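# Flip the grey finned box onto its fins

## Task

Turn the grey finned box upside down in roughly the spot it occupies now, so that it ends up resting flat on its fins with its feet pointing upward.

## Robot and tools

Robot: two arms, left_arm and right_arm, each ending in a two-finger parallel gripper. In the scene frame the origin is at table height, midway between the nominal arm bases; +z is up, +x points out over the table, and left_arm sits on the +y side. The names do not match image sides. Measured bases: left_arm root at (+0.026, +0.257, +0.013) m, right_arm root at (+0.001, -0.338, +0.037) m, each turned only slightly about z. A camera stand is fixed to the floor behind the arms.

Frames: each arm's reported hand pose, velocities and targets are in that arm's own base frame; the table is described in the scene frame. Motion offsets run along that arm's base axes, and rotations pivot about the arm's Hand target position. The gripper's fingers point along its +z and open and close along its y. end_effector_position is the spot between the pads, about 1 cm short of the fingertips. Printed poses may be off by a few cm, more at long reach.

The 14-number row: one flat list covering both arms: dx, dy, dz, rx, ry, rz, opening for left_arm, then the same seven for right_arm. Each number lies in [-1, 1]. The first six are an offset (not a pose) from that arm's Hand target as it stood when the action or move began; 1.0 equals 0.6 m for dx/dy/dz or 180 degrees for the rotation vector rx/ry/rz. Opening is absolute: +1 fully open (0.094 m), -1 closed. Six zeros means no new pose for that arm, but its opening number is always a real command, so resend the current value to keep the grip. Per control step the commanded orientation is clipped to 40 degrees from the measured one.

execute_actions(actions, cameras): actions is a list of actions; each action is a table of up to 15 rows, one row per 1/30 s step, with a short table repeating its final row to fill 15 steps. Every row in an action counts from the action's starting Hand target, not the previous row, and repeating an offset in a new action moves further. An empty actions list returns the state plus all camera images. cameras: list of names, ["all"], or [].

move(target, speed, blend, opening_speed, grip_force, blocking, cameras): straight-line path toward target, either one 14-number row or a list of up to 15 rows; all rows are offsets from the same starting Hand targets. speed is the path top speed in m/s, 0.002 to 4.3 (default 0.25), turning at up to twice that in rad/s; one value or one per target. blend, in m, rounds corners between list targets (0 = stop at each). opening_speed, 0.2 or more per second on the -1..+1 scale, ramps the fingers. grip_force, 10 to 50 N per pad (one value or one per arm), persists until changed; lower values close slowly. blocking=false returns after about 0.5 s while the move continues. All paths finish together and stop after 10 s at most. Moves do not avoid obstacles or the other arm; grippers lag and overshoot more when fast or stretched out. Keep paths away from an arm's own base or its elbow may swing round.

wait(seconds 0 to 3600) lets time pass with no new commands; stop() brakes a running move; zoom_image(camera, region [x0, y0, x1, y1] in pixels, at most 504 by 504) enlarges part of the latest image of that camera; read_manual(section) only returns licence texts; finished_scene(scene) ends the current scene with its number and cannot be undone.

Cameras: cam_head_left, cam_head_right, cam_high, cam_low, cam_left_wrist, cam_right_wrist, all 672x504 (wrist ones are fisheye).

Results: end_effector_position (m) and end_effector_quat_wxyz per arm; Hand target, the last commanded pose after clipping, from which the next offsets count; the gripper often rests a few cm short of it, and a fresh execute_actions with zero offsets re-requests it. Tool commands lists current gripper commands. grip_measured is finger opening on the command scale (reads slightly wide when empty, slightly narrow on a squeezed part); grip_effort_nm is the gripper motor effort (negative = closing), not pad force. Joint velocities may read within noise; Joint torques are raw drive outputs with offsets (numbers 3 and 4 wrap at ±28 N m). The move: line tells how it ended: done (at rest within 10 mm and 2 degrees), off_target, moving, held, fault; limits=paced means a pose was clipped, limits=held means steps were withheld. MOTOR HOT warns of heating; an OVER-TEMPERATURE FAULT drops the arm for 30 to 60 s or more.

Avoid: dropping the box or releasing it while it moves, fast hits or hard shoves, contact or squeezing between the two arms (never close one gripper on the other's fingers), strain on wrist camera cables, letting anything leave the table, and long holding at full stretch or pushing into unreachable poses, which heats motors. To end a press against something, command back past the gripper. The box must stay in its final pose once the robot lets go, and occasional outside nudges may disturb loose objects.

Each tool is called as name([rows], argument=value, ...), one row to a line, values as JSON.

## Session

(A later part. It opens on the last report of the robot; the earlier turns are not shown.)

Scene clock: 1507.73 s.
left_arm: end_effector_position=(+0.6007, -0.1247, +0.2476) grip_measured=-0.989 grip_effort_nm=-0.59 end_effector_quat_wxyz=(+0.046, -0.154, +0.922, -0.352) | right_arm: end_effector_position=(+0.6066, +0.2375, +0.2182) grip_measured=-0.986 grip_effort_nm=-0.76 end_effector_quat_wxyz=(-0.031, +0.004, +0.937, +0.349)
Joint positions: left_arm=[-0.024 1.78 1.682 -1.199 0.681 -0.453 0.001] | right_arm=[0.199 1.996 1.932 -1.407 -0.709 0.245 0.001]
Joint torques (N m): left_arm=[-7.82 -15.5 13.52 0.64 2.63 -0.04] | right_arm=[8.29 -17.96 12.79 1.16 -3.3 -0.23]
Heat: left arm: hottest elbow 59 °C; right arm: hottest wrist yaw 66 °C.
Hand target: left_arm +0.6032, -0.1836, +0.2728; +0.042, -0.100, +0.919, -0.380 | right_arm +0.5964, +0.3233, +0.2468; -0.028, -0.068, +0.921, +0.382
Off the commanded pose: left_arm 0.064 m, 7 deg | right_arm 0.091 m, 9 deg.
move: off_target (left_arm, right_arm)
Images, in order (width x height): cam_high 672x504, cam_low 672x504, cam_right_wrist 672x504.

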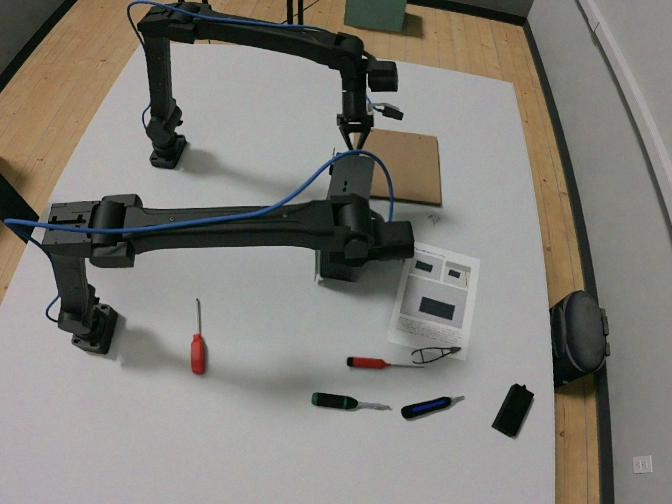

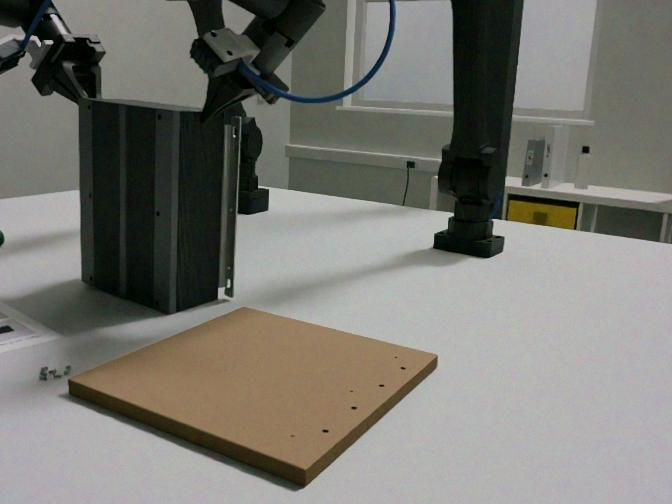

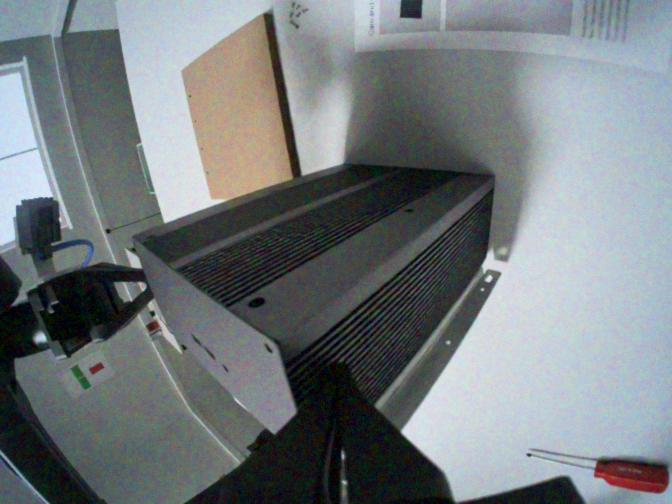

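move(target=[0,0,-0.05,0,0,0,-1,0,0,-0.05,0,0,0,-1], speed=0.04)

move(target=[0,0,-0.05,0,0,0,-1,0,0,-0.05,0,0,0,-1], speed=0.04, cameras=["cam_low","cam_right_wrist"])

Scene clock: 1519.57 s.
left_arm: end_effector_position=(+0.6054, -0.1246, +0.2480) grip_measured=-0.989 grip_effort_nm=-0.59 end_effector_quat_wxyz=(+0.057, -0.148, +0.921, -0.357) | right_arm: end_effector_position=(+0.6108, +0.2375, +0.2172) grip_measured=-0.986 grip_effort_nm=-0.76 end_effector_quat_wxyz=(-0.021, -0.002, +0.936, +0.353)
Joint positions: left_arm=[-0.022 1.781 1.677 -1.171 0.688 -0.449 0.001] | right_arm=[0.197 1.996 1.927 -1.383 -0.714 0.238 0.001]
Joint torques (N m): left_arm=[-7.94 -14.51 9.07 2.29 2.33 -0.06] | right_arm=[8.47 -17.44 8.39 2.51 -3.06 -0.13]
Heat: left arm: hottest elbow 59 °C; right arm: hottest wrist yaw 62 °C.
Hand target: left_arm +0.6032, -0.1836, +0.2427; +0.042, -0.100, +0.919, -0.380 | right_arm +0.5963, +0.3233, +0.2167; -0.028, -0.068, +0.921, +0.382
Off the commanded pose: left_arm 0.059 m, 6 deg | right_arm 0.087 m, 9 deg.
move: off_target (left_arm, right_arm)

Scene clock: 1520.77 s.
left_arm: end_effector_position=(+0.6052, -0.1249, +0.2275) grip_measured=-0.989 grip_effort_nm=-0.59 end_effector_quat_wxyz=(+0.064, -0.144, +0.918, -0.363) | right_arm: end_effector_position=(+0.6107, +0.2369, +0.2017) grip_measured=-0.986 grip_effort_nm=-0.76 end_effector_quat_wxyz=(-0.011, -0.006, +0.933, +0.360)
Joint positions: left_arm=[-0.021 1.781 1.618 -1.096 0.699 -0.447 0.001] | right_arm=[0.194 1.987 1.868 -1.311 -0.725 0.234 0.001]
Joint torques (N m): left_arm=[-8.18 -13.68 8.72 2.28 1.89 -0.09] | right_arm=[9.35 -16.09 8.13 2.59 -2.6 -0.17]
Heat: left arm: hottest elbow 59 °C; right arm: hottest wrist yaw 61 °C.
Hand target: left_arm +0.6031, -0.1836, +0.2126; +0.042, -0.100, +0.919, -0.380 | right_arm +0.5963, +0.3232, +0.1867; -0.028, -0.068, +0.921, +0.382
Off the commanded pose: left_arm 0.061 m, 6 deg | right_arm 0.089 m, 8 deg.
move: off_target (left_arm, right_arm)

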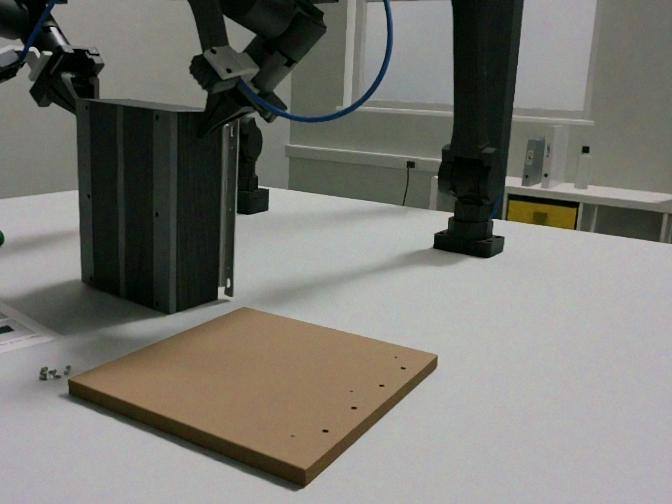

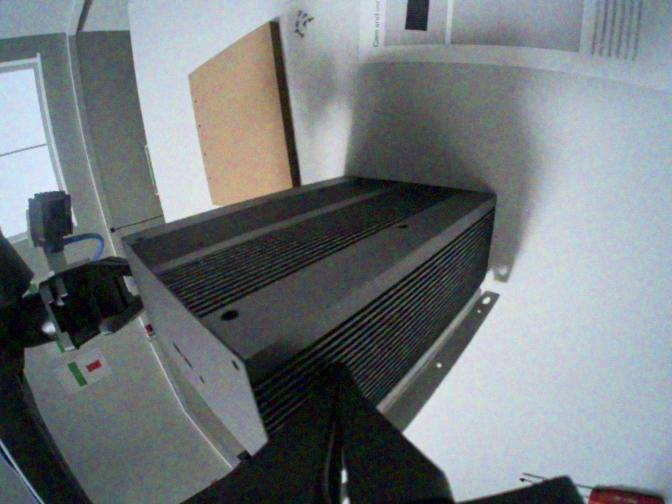

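move(target=[-0.0130,0.0586,0,0,0,0,-1,0.015,-0.075,0,0,0,0,-1], speed=0.03)

move(target=[-0.0216,0.0976,0,0,0,0,-1,0.0148,-0.0989,0,0,0,0,-1], speed=0.04, cameras=["cam_low","cam_head_left","cam_right_wrist","cam_left_wrist"])

Scene clock: 1545.97 s.
left_arm: end_effector_position=(+0.6033, -0.1236, +0.2243) grip_measured=-0.989 grip_effort_nm=-0.59 end_effector_quat_wxyz=(+0.069, -0.117, +0.919, -0.370) | right_arm: end_effector_position=(+0.6052, +0.2349, +0.1808) grip_measured=-0.986 grip_effort_nm=-0.76 end_effector_quat_wxyz=(-0.027, -0.030, +0.930, +0.367)
Joint positions: left_arm=[-0.014 1.784 1.608 -1.095 0.721 -0.381 0.001] | right_arm=[0.187 2.015 1.853 -1.332 -0.75 0.152 0.001]
Joint torques (N m): left_arm=[-3.84 -14.62 8.58 0.4 1.63 -0.02] | right_arm=[3.66 -16.56 11.34 0.51 -1.9 -0.23]
Heat: left arm: hottest elbow 53 °C; right arm: hottest wrist yaw 54 °C.
Hand target: left_arm +0.5954, -0.1484, +0.2126; +0.042, -0.100, +0.919, -0.380 | right_arm +0.6053, +0.2783, +0.1867; -0.028, -0.068, +0.921, +0.382
Off the commanded pose: left_arm 0.029 m, 4 deg | right_arm 0.044 m, 5 deg.
move: off_target (left_arm, right_arm)

Scene clock: 1548.03 s.
left_arm: end_effector_position=(+0.5837, -0.0938, +0.2173) grip_measured=-0.989 grip_effort_nm=-0.59 end_effector_quat_wxyz=(+0.046, -0.100, +0.919, -0.380) | right_arm: end_effector_position=(+0.5993, +0.2234, +0.1759) grip_measured=-0.986 grip_effort_nm=-0.76 end_effector_quat_wxyz=(-0.045, -0.063, +0.922, +0.378)
Joint positions: left_arm=[0.047 1.784 1.591 -1.198 0.768 -0.242 0.001] | right_arm=[0.165 2.046 1.881 -1.427 -0.781 0.02 0.001]
Joint torques (N m): left_arm=[-0.15 -15.5 8.42 0.58 0.67 -0.02] | right_arm=[-2.2 -17.32 11.37 0.31 -0.72 -0.2]
Heat: left arm: hottest elbow 53 °C; right arm: hottest wrist yaw 52 °C.
Hand target: left_arm +0.5824, -0.0898, +0.2126; +0.042, -0.100, +0.919, -0.380 | right_arm +0.6142, +0.2188, +0.1867; -0.028, -0.068, +0.921, +0.382
Off the commanded pose: left_arm 0.006 m, 1 deg | right_arm 0.019 m, 2 deg.
move: off_target (right_arm)
Images, in order (width x height): cam_head_left 672x504, cam_low 672x504, cam_left_wrist 672x504, cam_right_wrist 672x504.

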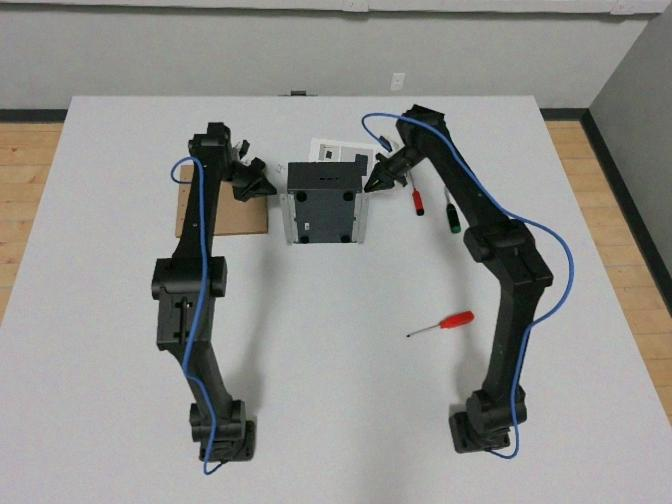

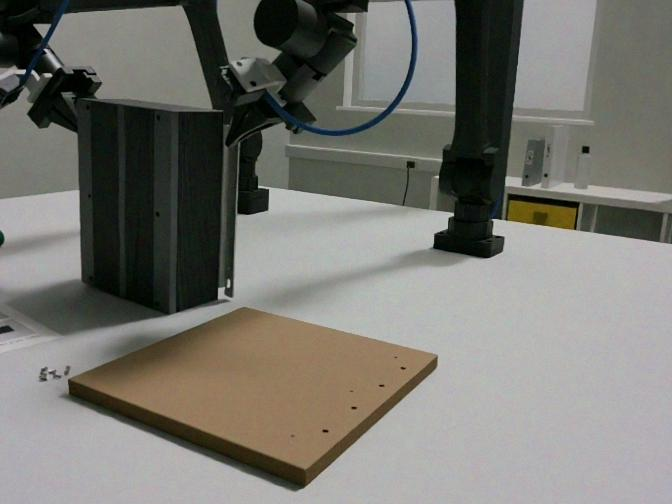

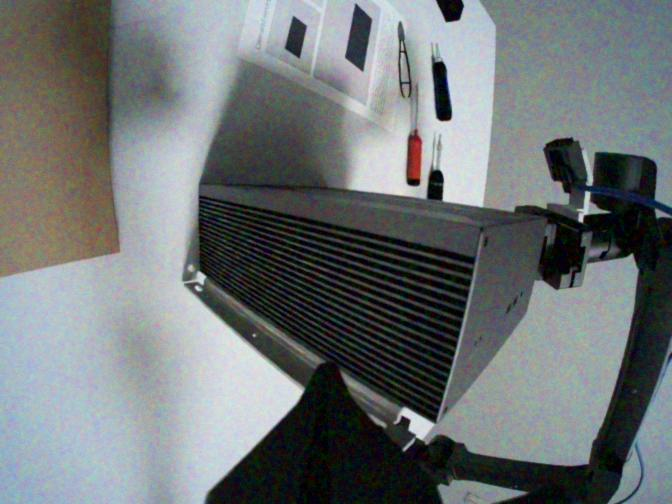

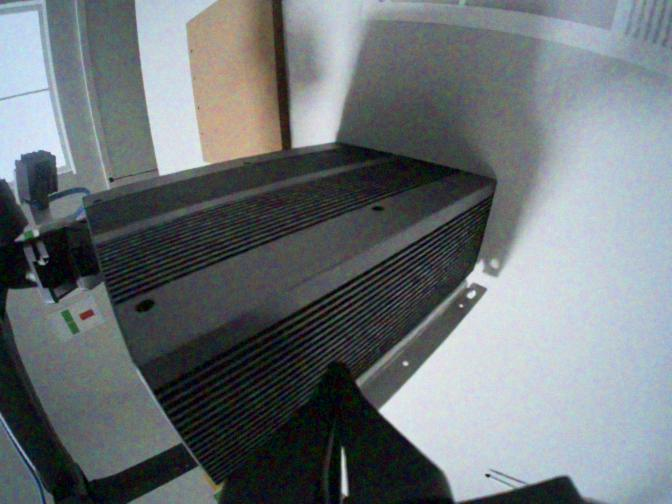

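move(target=[0.054,-0.007,-0.264,0,0,0,-1,0.02,-0.018,-0.228,0,0,0,-1], speed=0.15, cameras=["cam_head_left","cam_left_wrist","cam_right_wrist"])

Scene clock: 1640.50 s.
left_arm: end_effector_position=(+0.6128, -0.0925, +0.0654) grip_measured=-0.989 grip_effort_nm=-0.59 end_effector_quat_wxyz=(+0.045, -0.100, +0.919, -0.380) | right_arm: end_effector_position=(+0.6188, +0.2155, +0.0491) grip_measured=-0.986 grip_effort_nm=-0.76 end_effector_quat_wxyz=(-0.040, -0.066, +0.922, +0.379)
Joint positions: left_arm=[0.047 1.994 1.484 -0.883 0.769 -0.242 0.001] | right_arm=[0.148 2.196 1.789 -1.192 -0.782 -0.008 0.001]
Joint torques (N m): left_arm=[-0.91 -16.03 7.97 1.47 0.59 -0.12] | right_arm=[-1.73 -20.25 7.65 0.94 -0.75 -0.23]
Heat: left arm: hottest elbow 46 °C; right arm: hottest elbow 50 °C.
Hand target: left_arm +0.6148, -0.0940, +0.0543; +0.042, -0.100, +0.919, -0.380 | right_arm +0.6262, +0.2081, +0.0501; -0.028, -0.068, +0.921, +0.382
Off the commanded pose: left_arm 0.012 m, 0 deg | right_arm 0.011 m, 1 deg.
move: off_target (left_arm, right_arm)

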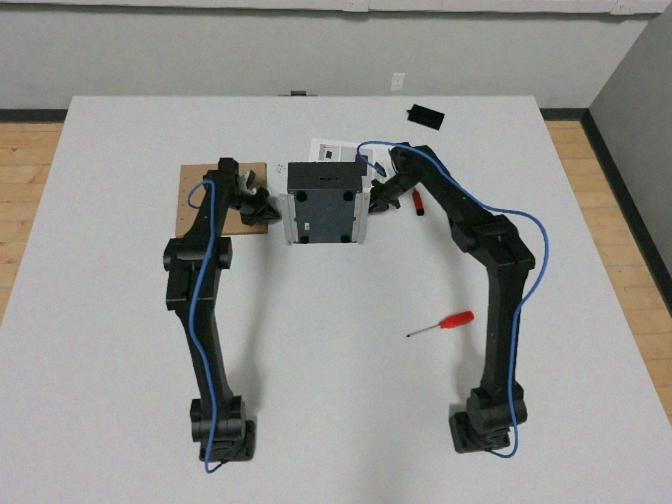

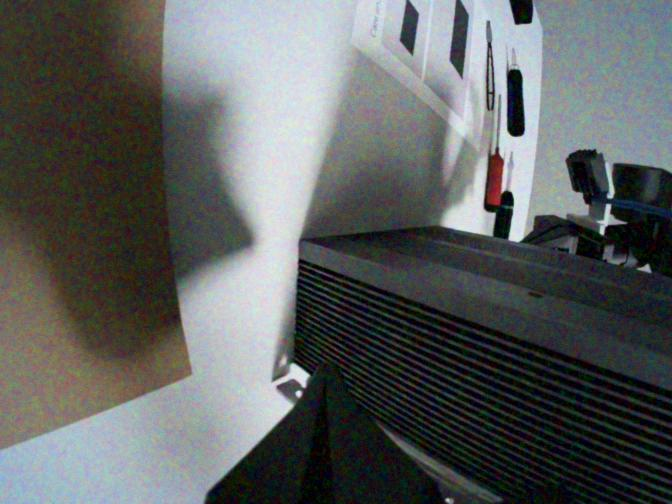

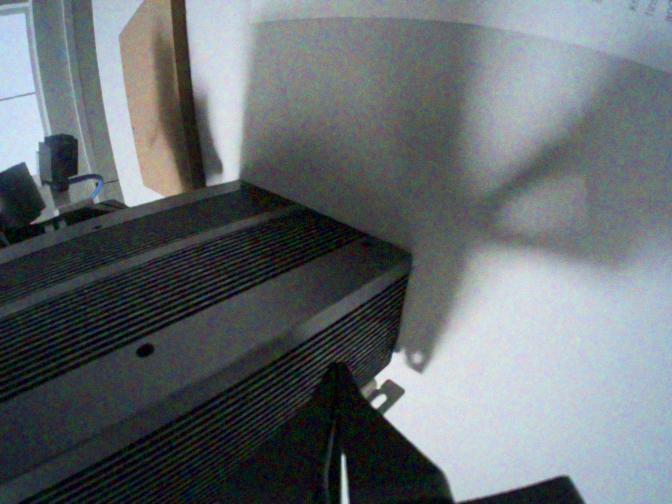

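move([
  [0.0,-0.06,0,0,0,0,-1,0.0,0.045,0,0,0,0,-1],
  [0.0,-0.137,0,0,0,0,-1,0.0,0.118,0,0,0,0,-1],
], speed=0.06, blend=0.01)

Scene clock: 1652.33 s.
left_arm: end_effector_position=(+0.6190, -0.1310, +0.0539) grip_measured=-0.989 grip_effort_nm=-0.59 end_effector_quat_wxyz=(+0.050, -0.129, +0.919, -0.369) | right_arm: end_effector_position=(+0.6281, +0.2273, +0.0475) grip_measured=-0.986 grip_effort_nm=-0.76 end_effector_quat_wxyz=(-0.036, -0.028, +0.927, +0.373)
Joint positions: left_arm=[-0.025 1.994 1.452 -0.754 0.721 -0.409 0.001] | right_arm=[0.166 2.196 1.789 -1.126 -0.768 0.121 0.001]
Joint torques (N m): left_arm=[-6.42 -17.38 7.8 2.03 1.18 -0.29] | right_arm=[5.13 -19.37 8.57 2.22 -1.18 -0.1]
Heat: left arm: hottest elbow 46 °C; right arm: hottest elbow 48 °C.
Hand target: left_arm +0.6149, -0.1762, +0.0543; +0.042, -0.100, +0.919, -0.380 | right_arm +0.6263, +0.2788, +0.0501; -0.028, -0.068, +0.921, +0.382
Off the commanded pose: left_arm 0.045 m, 4 deg | right_arm 0.052 m, 5 deg.
move: off_target (left_arm, right_arm)

move([
  [0.0,-0.11,0.03,0,0,0,-1,0.0,0.11,0.03,0,0,0,-1],
  [-0.2,-0.11,0.03,0,0,0,-1,-0.2,0.11,0.03,0,0,0,-1],
], speed=[0.07,0.05], cameras=["cam_head_left","cam_low"])

Scene clock: 1665.00 s.
left_arm: end_effector_position=(+0.5011, -0.1556, +0.0421) grip_measured=-0.989 grip_effort_nm=-0.59 end_effector_quat_wxyz=(+0.042, -0.176, +0.924, -0.337) | right_arm: end_effector_position=(+0.5605, +0.2246, +0.0474) grip_measured=-0.986 grip_effort_nm=-0.76 end_effector_quat_wxyz=(+0.015, +0.014, +0.937, +0.348)
Joint positions: left_arm=[-0.105 1.743 1.043 -0.545 0.624 -0.588 0.001] | right_arm=[0.199 1.955 1.389 -0.79 -0.684 0.306 0.001]
Joint torques (N m): left_arm=[-12.81 -15.44 8.42 2.74 3.1 -0.34] | right_arm=[14.15 -19.08 5.9 0.38 -3.63 0.05]
Heat: left arm: hottest elbow 46 °C; right arm: hottest elbow 47 °C.
Hand target: left_arm +0.4948, -0.2421, +0.0722; +0.042, -0.101, +0.919, -0.380 | right_arm +0.5062, +0.3447, +0.0678; -0.028, -0.068, +0.921, +0.382
Off the commanded pose: left_arm 0.092 m, 10 deg | right_arm 0.133 m, 11 deg.
move: off_target (left_arm, right_arm)

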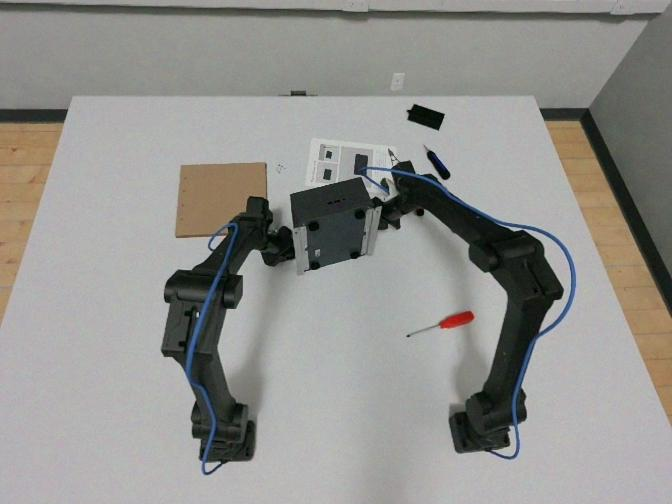

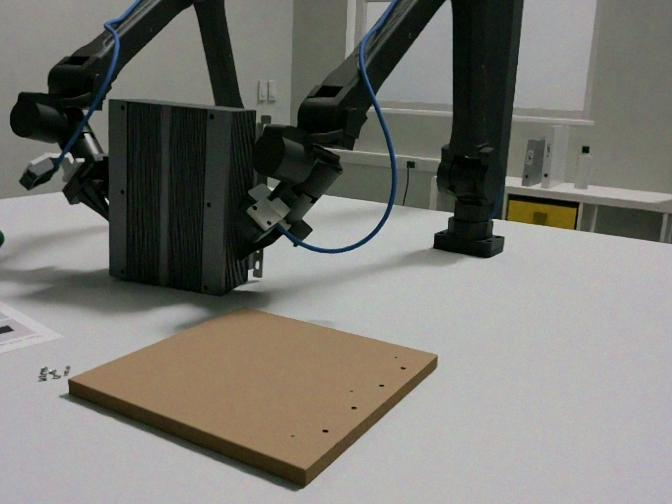

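move(target=[-0.167,0.02,0,0,0,0,-1,-0.267,-0.04,0,0,0,0,-1], speed=0.06, cameras=["cam_head_left"])

Scene clock: 1676.57 s.
left_arm: end_effector_position=(+0.4256, -0.1487, +0.0513) grip_measured=-0.989 grip_effort_nm=-0.59 end_effector_quat_wxyz=(+0.077, -0.174, +0.922, -0.337) | right_arm: end_effector_position=(+0.3355, +0.2443, +0.0403) grip_measured=-0.986 grip_effort_nm=-0.76 end_effector_quat_wxyz=(-0.060, +0.019, +0.941, +0.333)
Joint positions: left_arm=[-0.117 1.529 0.781 -0.416 0.595 -0.615 0.001] | right_arm=[0.366 1.565 0.809 -0.645 -0.674 0.465 0.001]
Joint torques (N m): left_arm=[-13.51 -12.16 6.49 1.11 3.67 -0.35] | right_arm=[9.35 -9.88 10.56 4.1 -3.15 -0.07]
Heat: left arm: hottest elbow 47 °C; right arm: hottest wrist yaw 49 °C.
Hand target: left_arm +0.3947, -0.2301, +0.0721; +0.042, -0.101, +0.919, -0.380 | right_arm +0.3459, +0.3209, +0.0679; -0.028, -0.068, +0.921, +0.382
Off the commanded pose: left_arm 0.090 m, 11 deg | right_arm 0.082 m, 12 deg.
move: off_target (left_arm, right_arm)

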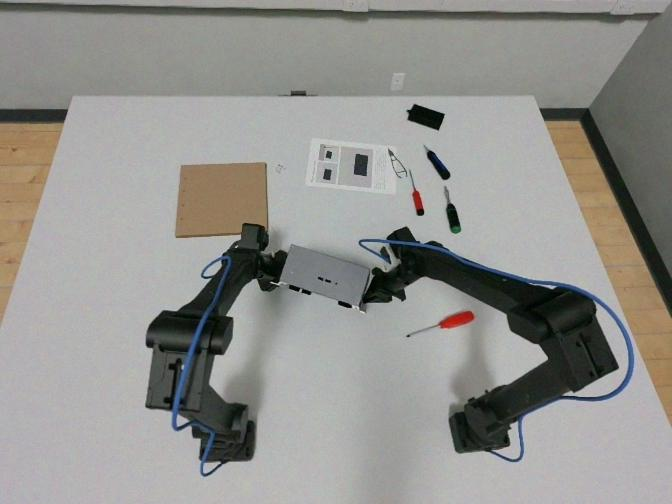

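move(target=[-0.15,0.03,0,0,0,0,-1,-0.01,-0.015,0,0,0,0,-1], speed=0.05, cameras=["cam_head_left"])

Scene clock: 1701.23 s.
left_arm: end_effector_position=(+0.3528, -0.1394, +0.0624) grip_measured=-0.989 grip_effort_nm=-0.59 end_effector_quat_wxyz=(+0.107, -0.170, +0.923, -0.328) | right_arm: end_effector_position=(+0.2902, +0.2480, +0.0226) grip_measured=-0.986 grip_effort_nm=-0.75 end_effector_quat_wxyz=(-0.108, +0.009, +0.942, +0.318)
Joint positions: left_arm=[-0.132 1.289 0.569 -0.387 0.551 -0.629 0.001] | right_arm=[0.417 1.565 0.748 -0.673 -0.682 0.464 0.001]
Joint torques (N m): left_arm=[-13.16 -8.29 5.3 0.16 5.04 -0.34] | right_arm=[4.13 -11.75 13.04 4.4 -2.87 -0.28]
Heat: left arm: hottest wrist yaw 60 °C; right arm: hottest wrist yaw 53 °C.
Hand target: left_arm +0.3048, -0.2121, +0.0723; +0.042, -0.100, +0.919, -0.380 | right_arm +0.3401, +0.3118, +0.0681; -0.028, -0.068, +0.921, +0.382
Off the commanded pose: left_arm 0.088 m, 12 deg | right_arm 0.093 m, 15 deg.
move: off_target (left_arm, right_arm)

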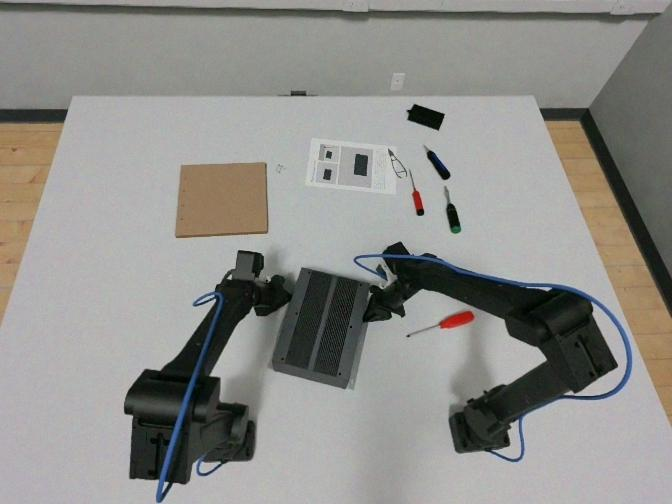

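execute_actions(actions=[], cameras=["cam_low","cam_left_wrist","cam_right_wrist"])

Scene clock: 1705.90 s.
left_arm: end_effector_position=(+0.3528, -0.1394, +0.0624) grip_measured=-0.989 grip_effort_nm=-0.59 end_effector_quat_wxyz=(+0.107, -0.170, +0.923, -0.328) | right_arm: end_effector_position=(+0.2902, +0.2480, +0.0226) grip_measured=-0.986 grip_effort_nm=-0.75 end_effector_quat_wxyz=(-0.108, +0.009, +0.942, +0.318)
Joint positions: left_arm=[-0.132 1.289 0.569 -0.387 0.551 -0.63 0.001] | right_arm=[0.417 1.565 0.748 -0.673 -0.682 0.464 0.001]
Joint velocities: within noise
Joint torques (N m): left_arm=[-13.1 -8.18 5.26 0.16 5.03 -0.34] | right_arm=[4.48 -12.04 12.94 4.55 -2.92 -0.27]
Heat: left arm: hottest wrist yaw 68 °C; right arm: hottest wrist yaw 53 °C.
Hand target: left_arm +0.3048, -0.2121, +0.0723; +0.042, -0.100, +0.919, -0.380 | right_arm +0.3401, +0.3118, +0.0681; -0.028, -0.068, +0.921, +0.382
Tool commands: left_gripper/opening=-1.0 right_gripper/opening=-1.0
Off the commanded pose: left_arm 0.088 m, 12 deg | right_arm 0.093 m, 15 deg.
Images, in order (width x height): cam_low 672x504, cam_left_wrist 672x504, cam_right_wrist 672x504.

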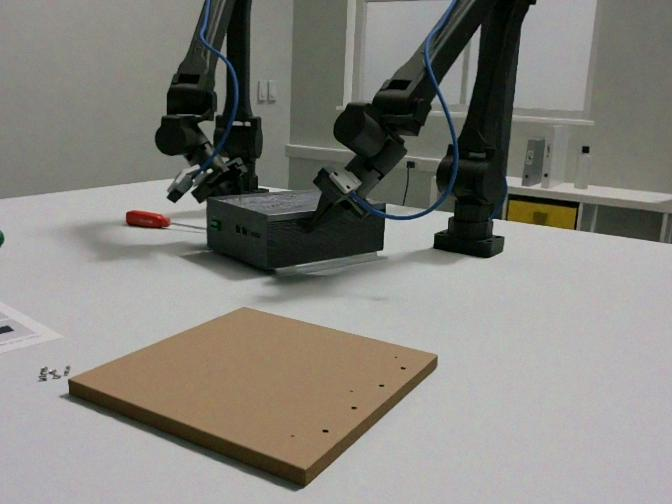

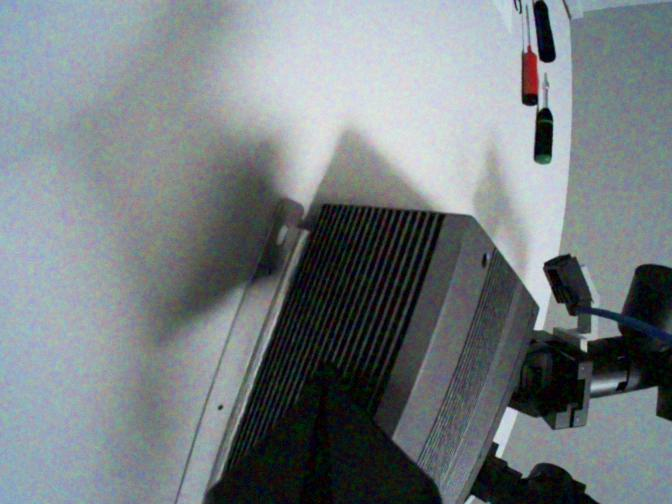

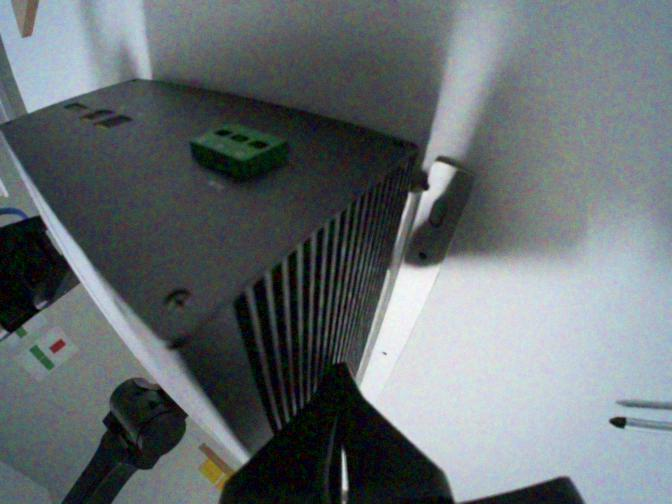

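move(target=[0.083,0.203,0,0,0,0,-1,-0.067,-0.21,-0.03,0,0,0,-1], speed=0.06, cameras=["cam_head_left","cam_high"])

Scene clock: 1804.53 s.
left_arm: end_effector_position=(+0.2326, -0.0819, +0.0343) grip_measured=-0.965 grip_effort_nm=0.02 end_effector_quat_wxyz=(+0.167, -0.154, +0.694, -0.683) | right_arm: end_effector_position=(+0.3009, +0.2697, +0.0351) grip_measured=-0.986 grip_effort_nm=-0.75 end_effector_quat_wxyz=(-0.082, -0.024, +0.934, +0.346)
Joint positions: left_arm=[0.447 1.92 0.107 0.96 1.555 -0.697 0.002] | right_arm=[0.447 1.56 0.768 -0.613 -0.711 0.458 0.001]
Joint torques (N m): left_arm=[-0.73 -4.89 -0.47 1.33 0.52 -0.11] | right_arm=[1.44 -12.75 10.76 2.03 -1.69 -0.22]
Heat: left arm: hottest wrist yaw 48 °C; right arm: hottest elbow 53 °C.
Hand target: left_arm +0.2336, -0.0814, +0.0330; +0.165, -0.157, +0.695, -0.682 (not the last commanded pose) | right_arm +0.3296, +0.3034, +0.0758; -0.032, -0.071, +0.921, +0.383 (not the last commanded pose)
Tool commands: left_gripper/opening=-0.965102 right_gripper/opening=-1.0
Off the commanded pose: right_arm 0.085 m, 9 deg.
OVER-TEMPERATURE FAULT: MOTORS OFF. Before this call, joint 5 (wrist yaw) of the left arm reached 100 °C; the stop lasted 54 seconds. The left arm was limp: it may have fallen or been pushed, and its gripper may have let go. The left arm ran none of this call's commands: an arm, its gripper or tool too, takes no command until a result says that it accepts commands again. In this call the stop used none of the actions that the scene allows. The left arm's motors are on again: the left arm and its gripper hold where the fault left them. Its gripper does not squeeze until you command it. The left arm accepts commands again.
move: fault (left_arm), off_target (right_arm; braked at the fault stop of left_arm)

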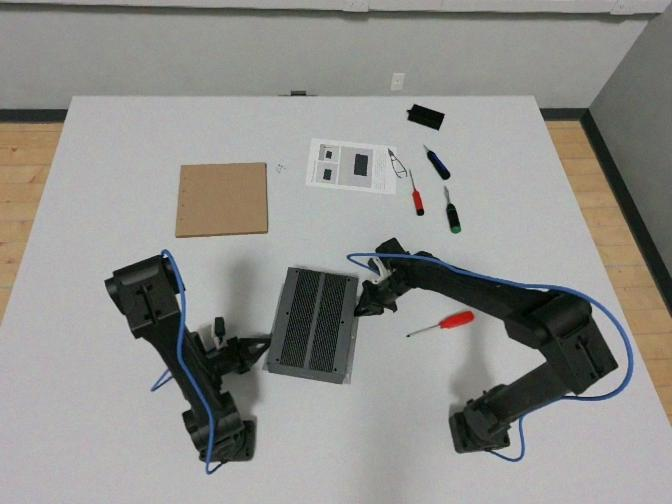

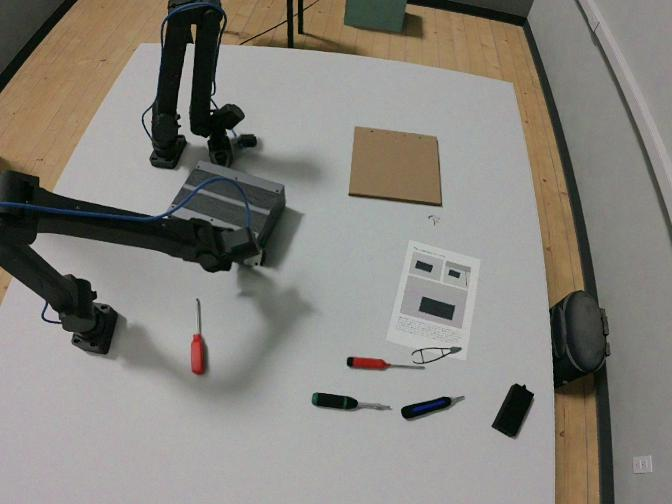

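move(target=[0,0,0.12,0,0,0,-1,-0.02,-0.2,0,0,0,0,-1], speed=0.08, cameras=["cam_head_left","cam_low"])

Scene clock: 1811.40 s.
left_arm: end_effector_position=(+0.2353, -0.0806, +0.1043) grip_measured=-0.989 grip_effort_nm=-0.60 end_effector_quat_wxyz=(+0.171, -0.152, +0.693, -0.683) | right_arm: end_effector_position=(+0.3142, +0.1860, +0.0697) grip_measured=-0.986 grip_effort_nm=-0.75 end_effector_quat_wxyz=(-0.040, -0.068, +0.922, +0.380)
Joint positions: left_arm=[0.447 1.43 0.052 0.897 1.554 -1.061 0.001] | right_arm=[0.193 1.467 0.763 -0.853 -0.784 0.051 0.001]
Joint torques (N m): left_arm=[-0.85 -3.37 2.48 1.33 0.38 -0.23] | right_arm=[-2.2 -9.99 6.32 0.17 -0.74 -0.24]
Heat: left arm: hottest wrist yaw 47 °C; right arm: hottest elbow 53 °C.
Hand target: left_arm +0.2336, -0.0814, +0.1050; +0.165, -0.156, +0.695, -0.683 | right_arm +0.3176, +0.1834, +0.0758; -0.032, -0.071, +0.921, +0.383
Off the commanded pose: left_arm 0.002 m, 1 deg | right_arm 0.007 m, 1 deg.
joint read past its limit (left arm) — joint 5 (wrist yaw), upper limit.
joint sent to its limit (left arm) — joint 5 (wrist yaw), upper limit. The joint targets still meet the commanded pose.
move: done

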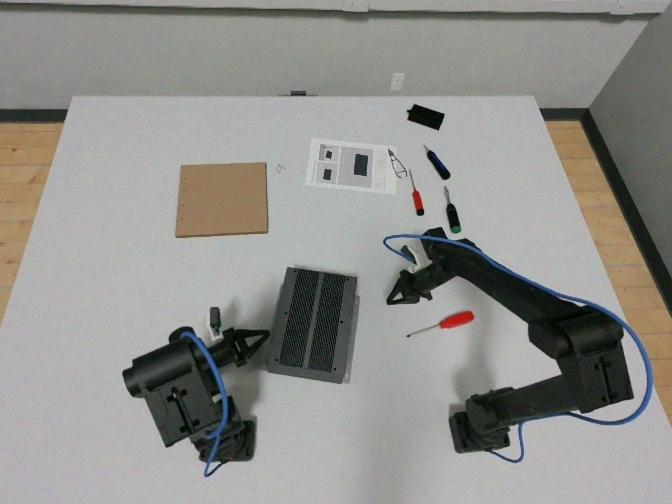

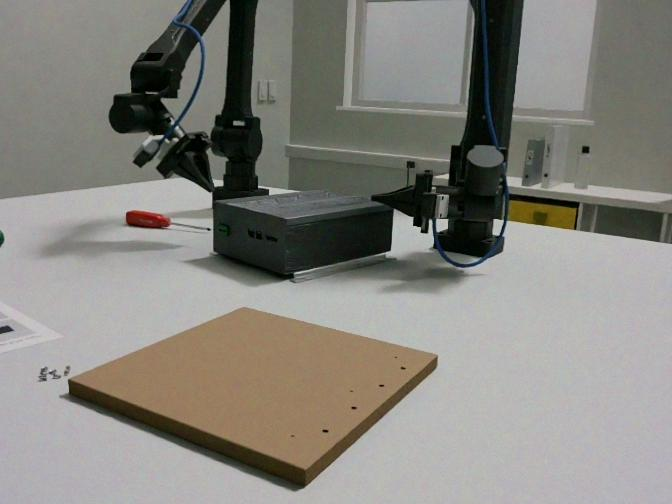

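move([
  [0.11,0.085,0.158,0,0,0,-1,-0.05,-0.038,0.14,0,0,0,-1],
  [0.11,0.085,0.158,0.1164,0.0273,-0.1695,-1,-0.097,-0.038,0.14,0.1272,-0.0013,-0.0975,-1],
], speed=0.2)

Scene clock: 1894.43 s.
left_arm: end_effector_position=(+0.2922, -0.0378, +0.1892) grip_measured=-0.989 grip_effort_nm=-0.60 end_effector_quat_wxyz=(+0.206, -0.158, +0.690, -0.675) | right_arm: end_effector_position=(+0.2548, +0.1638, +0.1549) grip_measured=-0.986 grip_effort_nm=-0.75 end_effector_quat_wxyz=(+0.030, +0.064, +0.829, +0.555)
Joint positions: left_arm=[0.505 1.141 0.235 0.734 1.554 -1.328 0.001] | right_arm=[0.021 1.021 0.476 -0.675 -1.152 0.404 0.001]
Joint torques (N m): left_arm=[-0.15 -3.14 8.64 1.48 0.18 0.03] | right_arm=[-2.2 -3.14 7.32 1.7 -0.74 -0.06]
Heat: left arm: hottest elbow 39 °C; right arm: hottest elbow 43 °C.
Hand target: left_arm +0.2996, -0.0303, +0.1998; -0.021, +0.033, +0.828, -0.560 | right_arm +0.2595, +0.1606, +0.1597; +0.043, +0.064, +0.827, +0.557
Off the commanded pose: left_arm 0.015 m, 40 deg; orientation clipped | right_arm 0.007 m, 2 deg.
joint read past its limit (left arm) — joint 5 (wrist yaw), upper limit.
joint sent to its limit (left arm) — joint 5 (wrist yaw), upper limit. The joint targets are off in orientation, not in position.
move: off_target (left_arm); limits=paced

move(target=[0.034,-0.083,0.034,0.0704,0.0268,0.2738,-1,0,0,0,0,0,0,-1], speed=0.2)

Scene clock: 1944.03 s.
left_arm: end_effector_position=(+0.3105, -0.0790, +0.1954) grip_measured=-0.989 grip_effort_nm=-0.60 end_effector_quat_wxyz=(+0.161, -0.346, +0.823, -0.421) | right_arm: end_effector_position=(+0.2548, +0.1638, +0.1550) grip_measured=-0.986 grip_effort_nm=-0.75 end_effector_quat_wxyz=(+0.030, +0.064, +0.829, +0.555)
Joint positions: left_arm=[0.105 0.764 0.538 -0.652 0.689 -0.949 0.001] | right_arm=[0.021 1.02 0.476 -0.675 -1.152 0.405 0.001]
Joint torques (N m): left_arm=[-1.44 -1.49 12.93 1.33 0.26 -0.28] | right_arm=[-1.85 -3.49 7.39 1.62 -0.76 -0.06]
Heat: left arm: hottest elbow 45 °C; right arm: hottest elbow 41 °C.
Hand target: left_arm +0.3200, -0.0801, +0.2200; +0.176, -0.340, +0.819, -0.426 | right_arm +0.2595, +0.1606, +0.1598; +0.043, +0.064, +0.827, +0.557
Off the commanded pose: left_arm 0.027 m, 2 deg | right_arm 0.007 m, 2 deg.
move: off_target (left_arm)

move([
  [-0.1,0.083,-0.067,-0.0257,-0.0129,-0.2166,-1,-0.1,0.08,-0.05,0,0,0,-1],
  [-0.183,0.042,-0.297,-0.0257,-0.0129,-0.2166,-1,-0.1175,0.129,-0.225,0,0,0,-1],
], speed=0.15, cameras=["cam_head_left","cam_left_wrist","cam_right_wrist"])

Scene clock: 1967.53 s.
left_arm: end_effector_position=(+0.2099, -0.0561, +0.0449) grip_measured=-0.989 grip_effort_nm=-0.60 end_effector_quat_wxyz=(+0.026, -0.044, +0.865, -0.498) | right_arm: end_effector_position=(+0.1917, +0.2352, +0.0246) grip_measured=-0.986 grip_effort_nm=-0.75 end_effector_quat_wxyz=(+0.044, +0.069, +0.827, +0.556)
Joint positions: left_arm=[0.451 1.449 0.461 -1.115 0.95 0.627 0.001] | right_arm=[0.434 1.515 0.086 0.801 -0.871 1.067 0.001]
Joint torques (N m): left_arm=[-0.32 -3.55 4.14 0.12 0.62 -0.04] | right_arm=[0.26 -2.96 1.96 2.61 -0.23 -0.05]
Heat: left arm: hottest elbow 49 °C; right arm: hottest elbow 41 °C.
Hand target: left_arm +0.2103, -0.0550, +0.0420; +0.027, -0.045, +0.865, -0.500 | right_arm +0.1889, +0.2381, +0.0248; +0.043, +0.064, +0.827, +0.557
Off the commanded pose: left_arm 0.003 m, 0 deg | right_arm 0.004 m, 1 deg.
move: done

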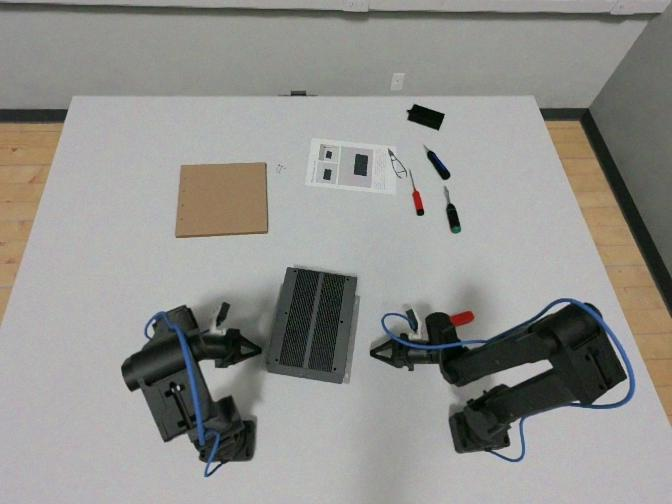

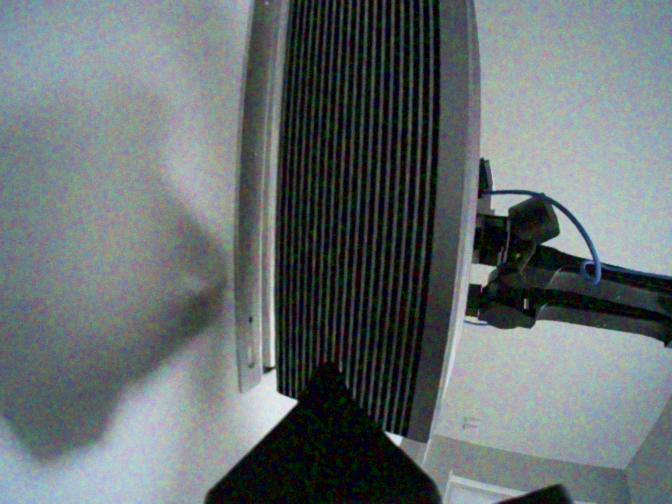

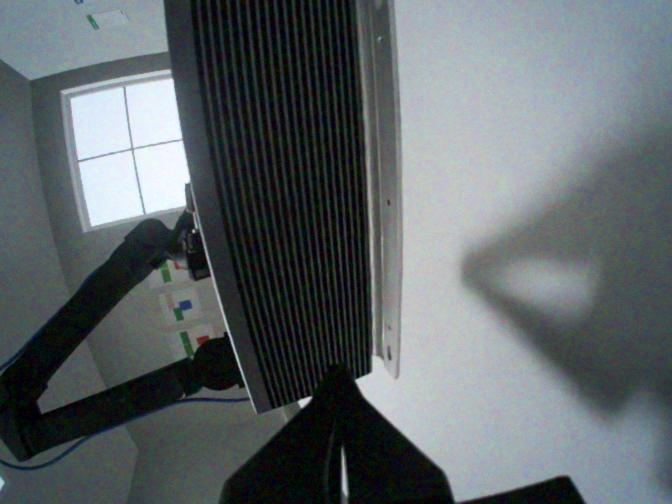

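move(target=[-0.007,-0.083,0.01,0,0,0,-1,0.019,0.1235,0.01,0,0,0,-1], speed=0.07)

move(target=[-0.0035,-0.042,0,0,0,0,-1,0.006,0.041,0,0,0,0,-1], speed=0.07)

Scene clock: 2026.97 s.
left_arm: end_effector_position=(+0.2107, -0.0875, +0.0445) grip_measured=-0.989 grip_effort_nm=-0.60 end_effector_quat_wxyz=(+0.035, -0.061, +0.872, -0.485) | right_arm: end_effector_position=(+0.1943, +0.2871, +0.0218) grip_measured=-0.986 grip_effort_nm=-0.75 end_effector_quat_wxyz=(+0.043, +0.085, +0.834, +0.543)
Joint positions: left_arm=[0.303 1.306 0.377 -0.894 0.995 0.3 0.001] | right_arm=[0.669 1.58 0.152 0.893 -0.648 1.249 0.001]
Joint torques (N m): left_arm=[-5.6 -3.9 3.99 0.81 2.1 -0.32] | right_arm=[2.96 -3.6 5.87 2.39 0.11 0.05]
Heat: left arm: hottest elbow 42 °C; right arm: hottest elbow 37 °C.
Hand target: left_arm +0.2059, -0.1048, +0.0479; +0.026, -0.045, +0.865, -0.500 | right_arm +0.2003, +0.3121, +0.0308; +0.043, +0.064, +0.827, +0.557
Off the commanded pose: left_arm 0.018 m, 3 deg | right_arm 0.027 m, 3 deg.
move: off_target (left_arm, right_arm)

Scene clock: 2028.30 s.
left_arm: end_effector_position=(+0.2278, -0.0885, +0.0466) grip_measured=-0.989 grip_effort_nm=-0.60 end_effector_quat_wxyz=(+0.070, -0.071, +0.880, -0.464) | right_arm: end_effector_position=(+0.1995, +0.2889, +0.0218) grip_measured=-0.986 grip_effort_nm=-0.75 end_effector_quat_wxyz=(+0.059, +0.104, +0.835, +0.537)
Joint positions: left_arm=[0.263 1.23 0.359 -0.748 0.975 0.127 0.001] | right_arm=[0.694 1.576 0.151 0.908 -0.576 1.284 0.001]
Joint torques (N m): left_arm=[-9.99 -2.73 2.81 0.32 3.34 -0.32] | right_arm=[6.01 -2.2 9.02 1.59 -0.65 0.07]
Heat: left arm: hottest elbow 42 °C; right arm: hottest elbow 37 °C.
Hand target: left_arm +0.2040, -0.1300, +0.0479; +0.027, -0.045, +0.865, -0.500 | right_arm +0.2039, +0.3367, +0.0308; +0.043, +0.064, +0.827, +0.557
Off the commanded pose: left_arm 0.048 m, 7 deg | right_arm 0.049 m, 6 deg.
move: off_target (left_arm, right_arm)

move([
  [0.0,0.005,0.08,0,0,0,-1,0.03,-0.003,0.08,0,0,0,-1],
  [0.033,0.008,0.167,0,0,0,-1,0.066,-0.01,0.167,0,0,0,-1],
], speed=0.06, blend=0.01, cameras=["cam_low","cam_head_left"])

Scene clock: 2044.07 s.
left_arm: end_effector_position=(+0.2146, -0.1037, +0.1034) grip_measured=-0.989 grip_effort_nm=-0.59 end_effector_quat_wxyz=(+0.017, -0.071, +0.885, -0.460) | right_arm: end_effector_position=(+0.1914, +0.2767, +0.0588) grip_measured=-0.986 grip_effort_nm=-0.75 end_effector_quat_wxyz=(-0.013, +0.123, +0.863, +0.490)
Joint positions: left_arm=[0.189 1.055 0.453 -1.071 0.952 0.082 0.001] | right_arm=[0.639 1.162 0.23 0.206 -0.673 1.233 0.001]
Joint torques (N m): left_arm=[-5.54 -5.54 11.51 -1.76 4.47 -0.32] | right_arm=[0.62 -5.19 16.03 3.71 -1.21 -0.16]
Heat: left arm: hottest wrist yaw 46 °C; right arm: hottest elbow 40 °C.
Hand target: left_arm +0.2239, -0.1251, +0.1482; +0.027, -0.045, +0.865, -0.500 | right_arm +0.2435, +0.3308, +0.1310; +0.043, +0.064, +0.827, +0.557
Off the commanded pose: left_arm 0.050 m, 6 deg | right_arm 0.104 m, 13 deg.
move: off_target (left_arm, right_arm)
Images, in order (width x height): cam_head_left 672x504, cam_low 672x504.

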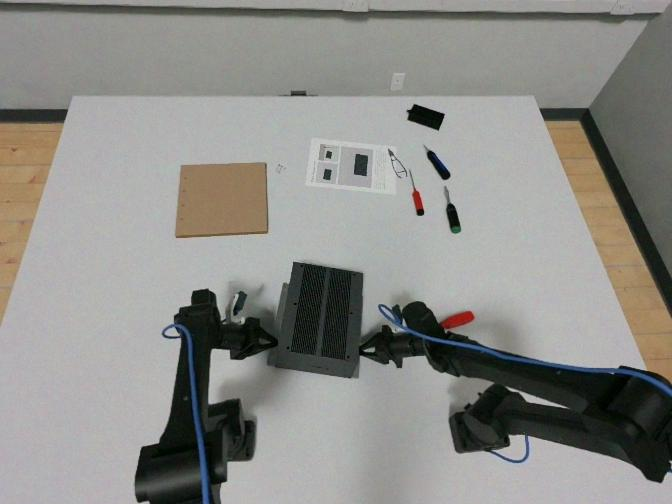

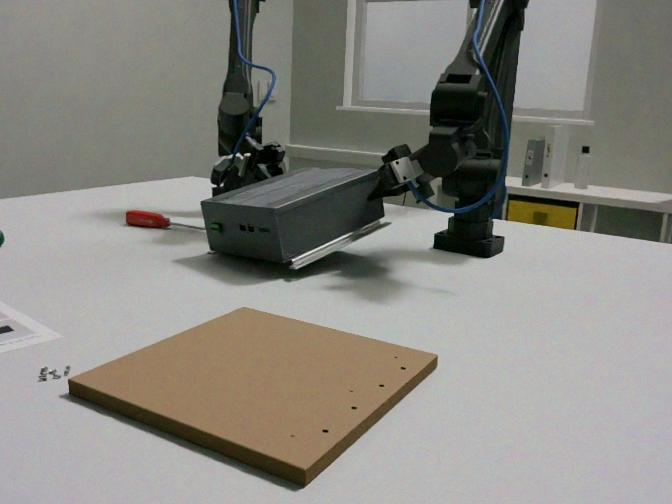

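move([
  [0.15,-0.0125,0.133,0,0,0,-1,0.148,-0.023,0.167,0,0,0,-1],
  [0.249,-0.021,0.167,0,0,0,-1,0.247,-0.038,0.2,0,0,0,-1],
], speed=0.08, blend=0.02, cameras=["cam_low","cam_head_left"])

Scene clock: 2054.17 s.
left_arm: end_effector_position=(+0.3722, -0.1030, +0.2314) grip_measured=-0.989 grip_effort_nm=-0.59 end_effector_quat_wxyz=(+0.044, -0.079, +0.873, -0.480) | right_arm: end_effector_position=(+0.3647, +0.2665, +0.1877) grip_measured=-0.986 grip_effort_nm=-0.75 end_effector_quat_wxyz=(+0.007, +0.135, +0.845, +0.518)
Joint positions: left_arm=[0.121 1.276 0.972 -1.172 1.003 -0.11 0.001] | right_arm=[0.328 1.273 0.754 -0.311 -0.891 1.011 0.001]
Joint torques (N m): left_arm=[-7.71 -6.65 11.06 0.28 2.32 -0.26] | right_arm=[3.02 -7.82 16.62 3.21 -1.91 -0.17]
Heat: left arm: hottest wrist yaw 55 °C; right arm: hottest elbow 47 °C.
Hand target: left_arm +0.3732, -0.1377, +0.2483; +0.027, -0.045, +0.865, -0.500 | right_arm +0.3917, +0.3079, +0.2510; +0.043, +0.064, +0.827, +0.557
Off the commanded pose: left_arm 0.039 m, 5 deg | right_arm 0.080 m, 10 deg.
move: off_target (left_arm, right_arm)
Images, in order (width x height): cam_head_left 672x504, cam_low 672x504.

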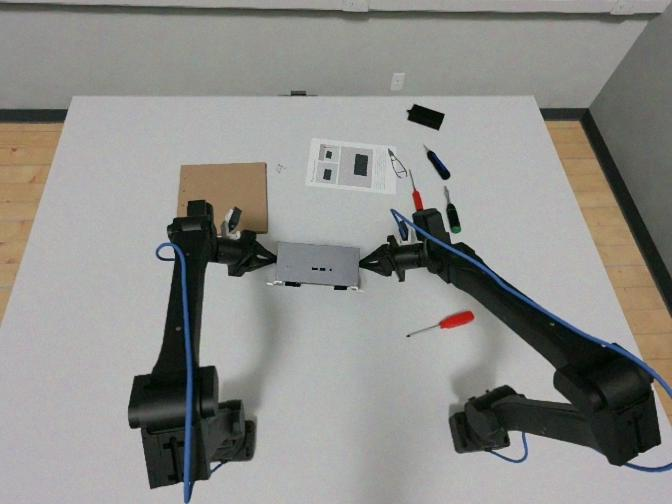

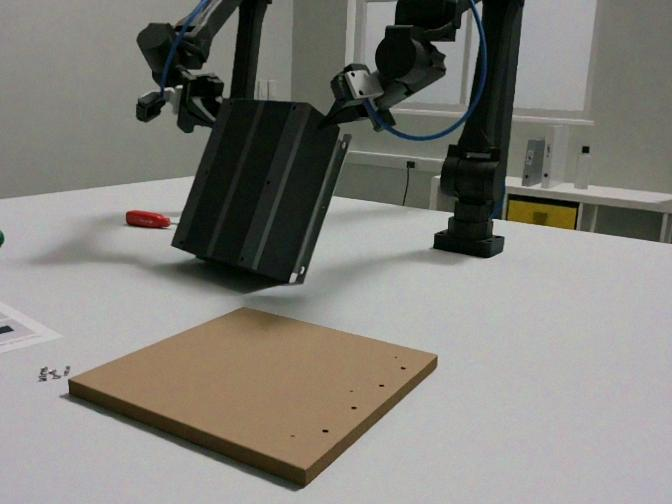

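move(target=[0.148,-0.0124,-0.033,0,0,0,-1,0.147,-0.0227,-0.033,0,0,0,-1], speed=0.08, cameras=["cam_low","cam_head_left"])

Scene clock: 2071.70 s.
left_arm: end_effector_position=(+0.4572, -0.1005, +0.2261) grip_measured=-0.989 grip_effort_nm=-0.59 end_effector_quat_wxyz=(+0.052, -0.080, +0.870, -0.483) | right_arm: end_effector_position=(+0.4736, +0.2650, +0.1981) grip_measured=-0.986 grip_effort_nm=-0.75 end_effector_quat_wxyz=(+0.035, +0.110, +0.835, +0.538)
Joint positions: left_arm=[0.105 1.486 1.16 -1.095 1.008 -0.161 0.001] | right_arm=[0.244 1.526 1.016 -0.315 -0.964 0.911 0.001]
Joint torques (N m): left_arm=[-8.41 -8.18 10.62 1.07 1.96 -0.27] | right_arm=[1.85 -11.75 12.52 1.62 -1.77 -0.12]
Heat: left arm: hottest wrist yaw 49 °C; right arm: hottest elbow 51 °C.
Hand target: left_arm +0.4620, -0.1452, +0.2285; +0.027, -0.045, +0.865, -0.500 | right_arm +0.4798, +0.2943, +0.2311; +0.043, +0.064, +0.827, +0.557
Off the commanded pose: left_arm 0.045 m, 5 deg | right_arm 0.045 m, 6 deg.
move: off_target (left_arm, right_arm)
Images, in order (width x height): cam_head_left 672x504, cam_low 672x504.

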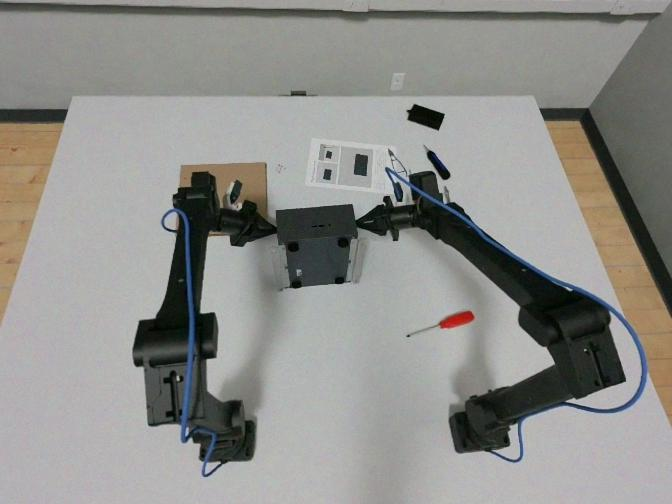

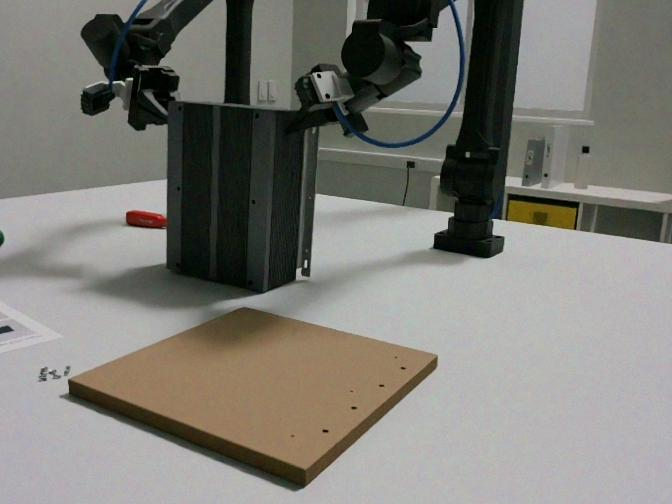

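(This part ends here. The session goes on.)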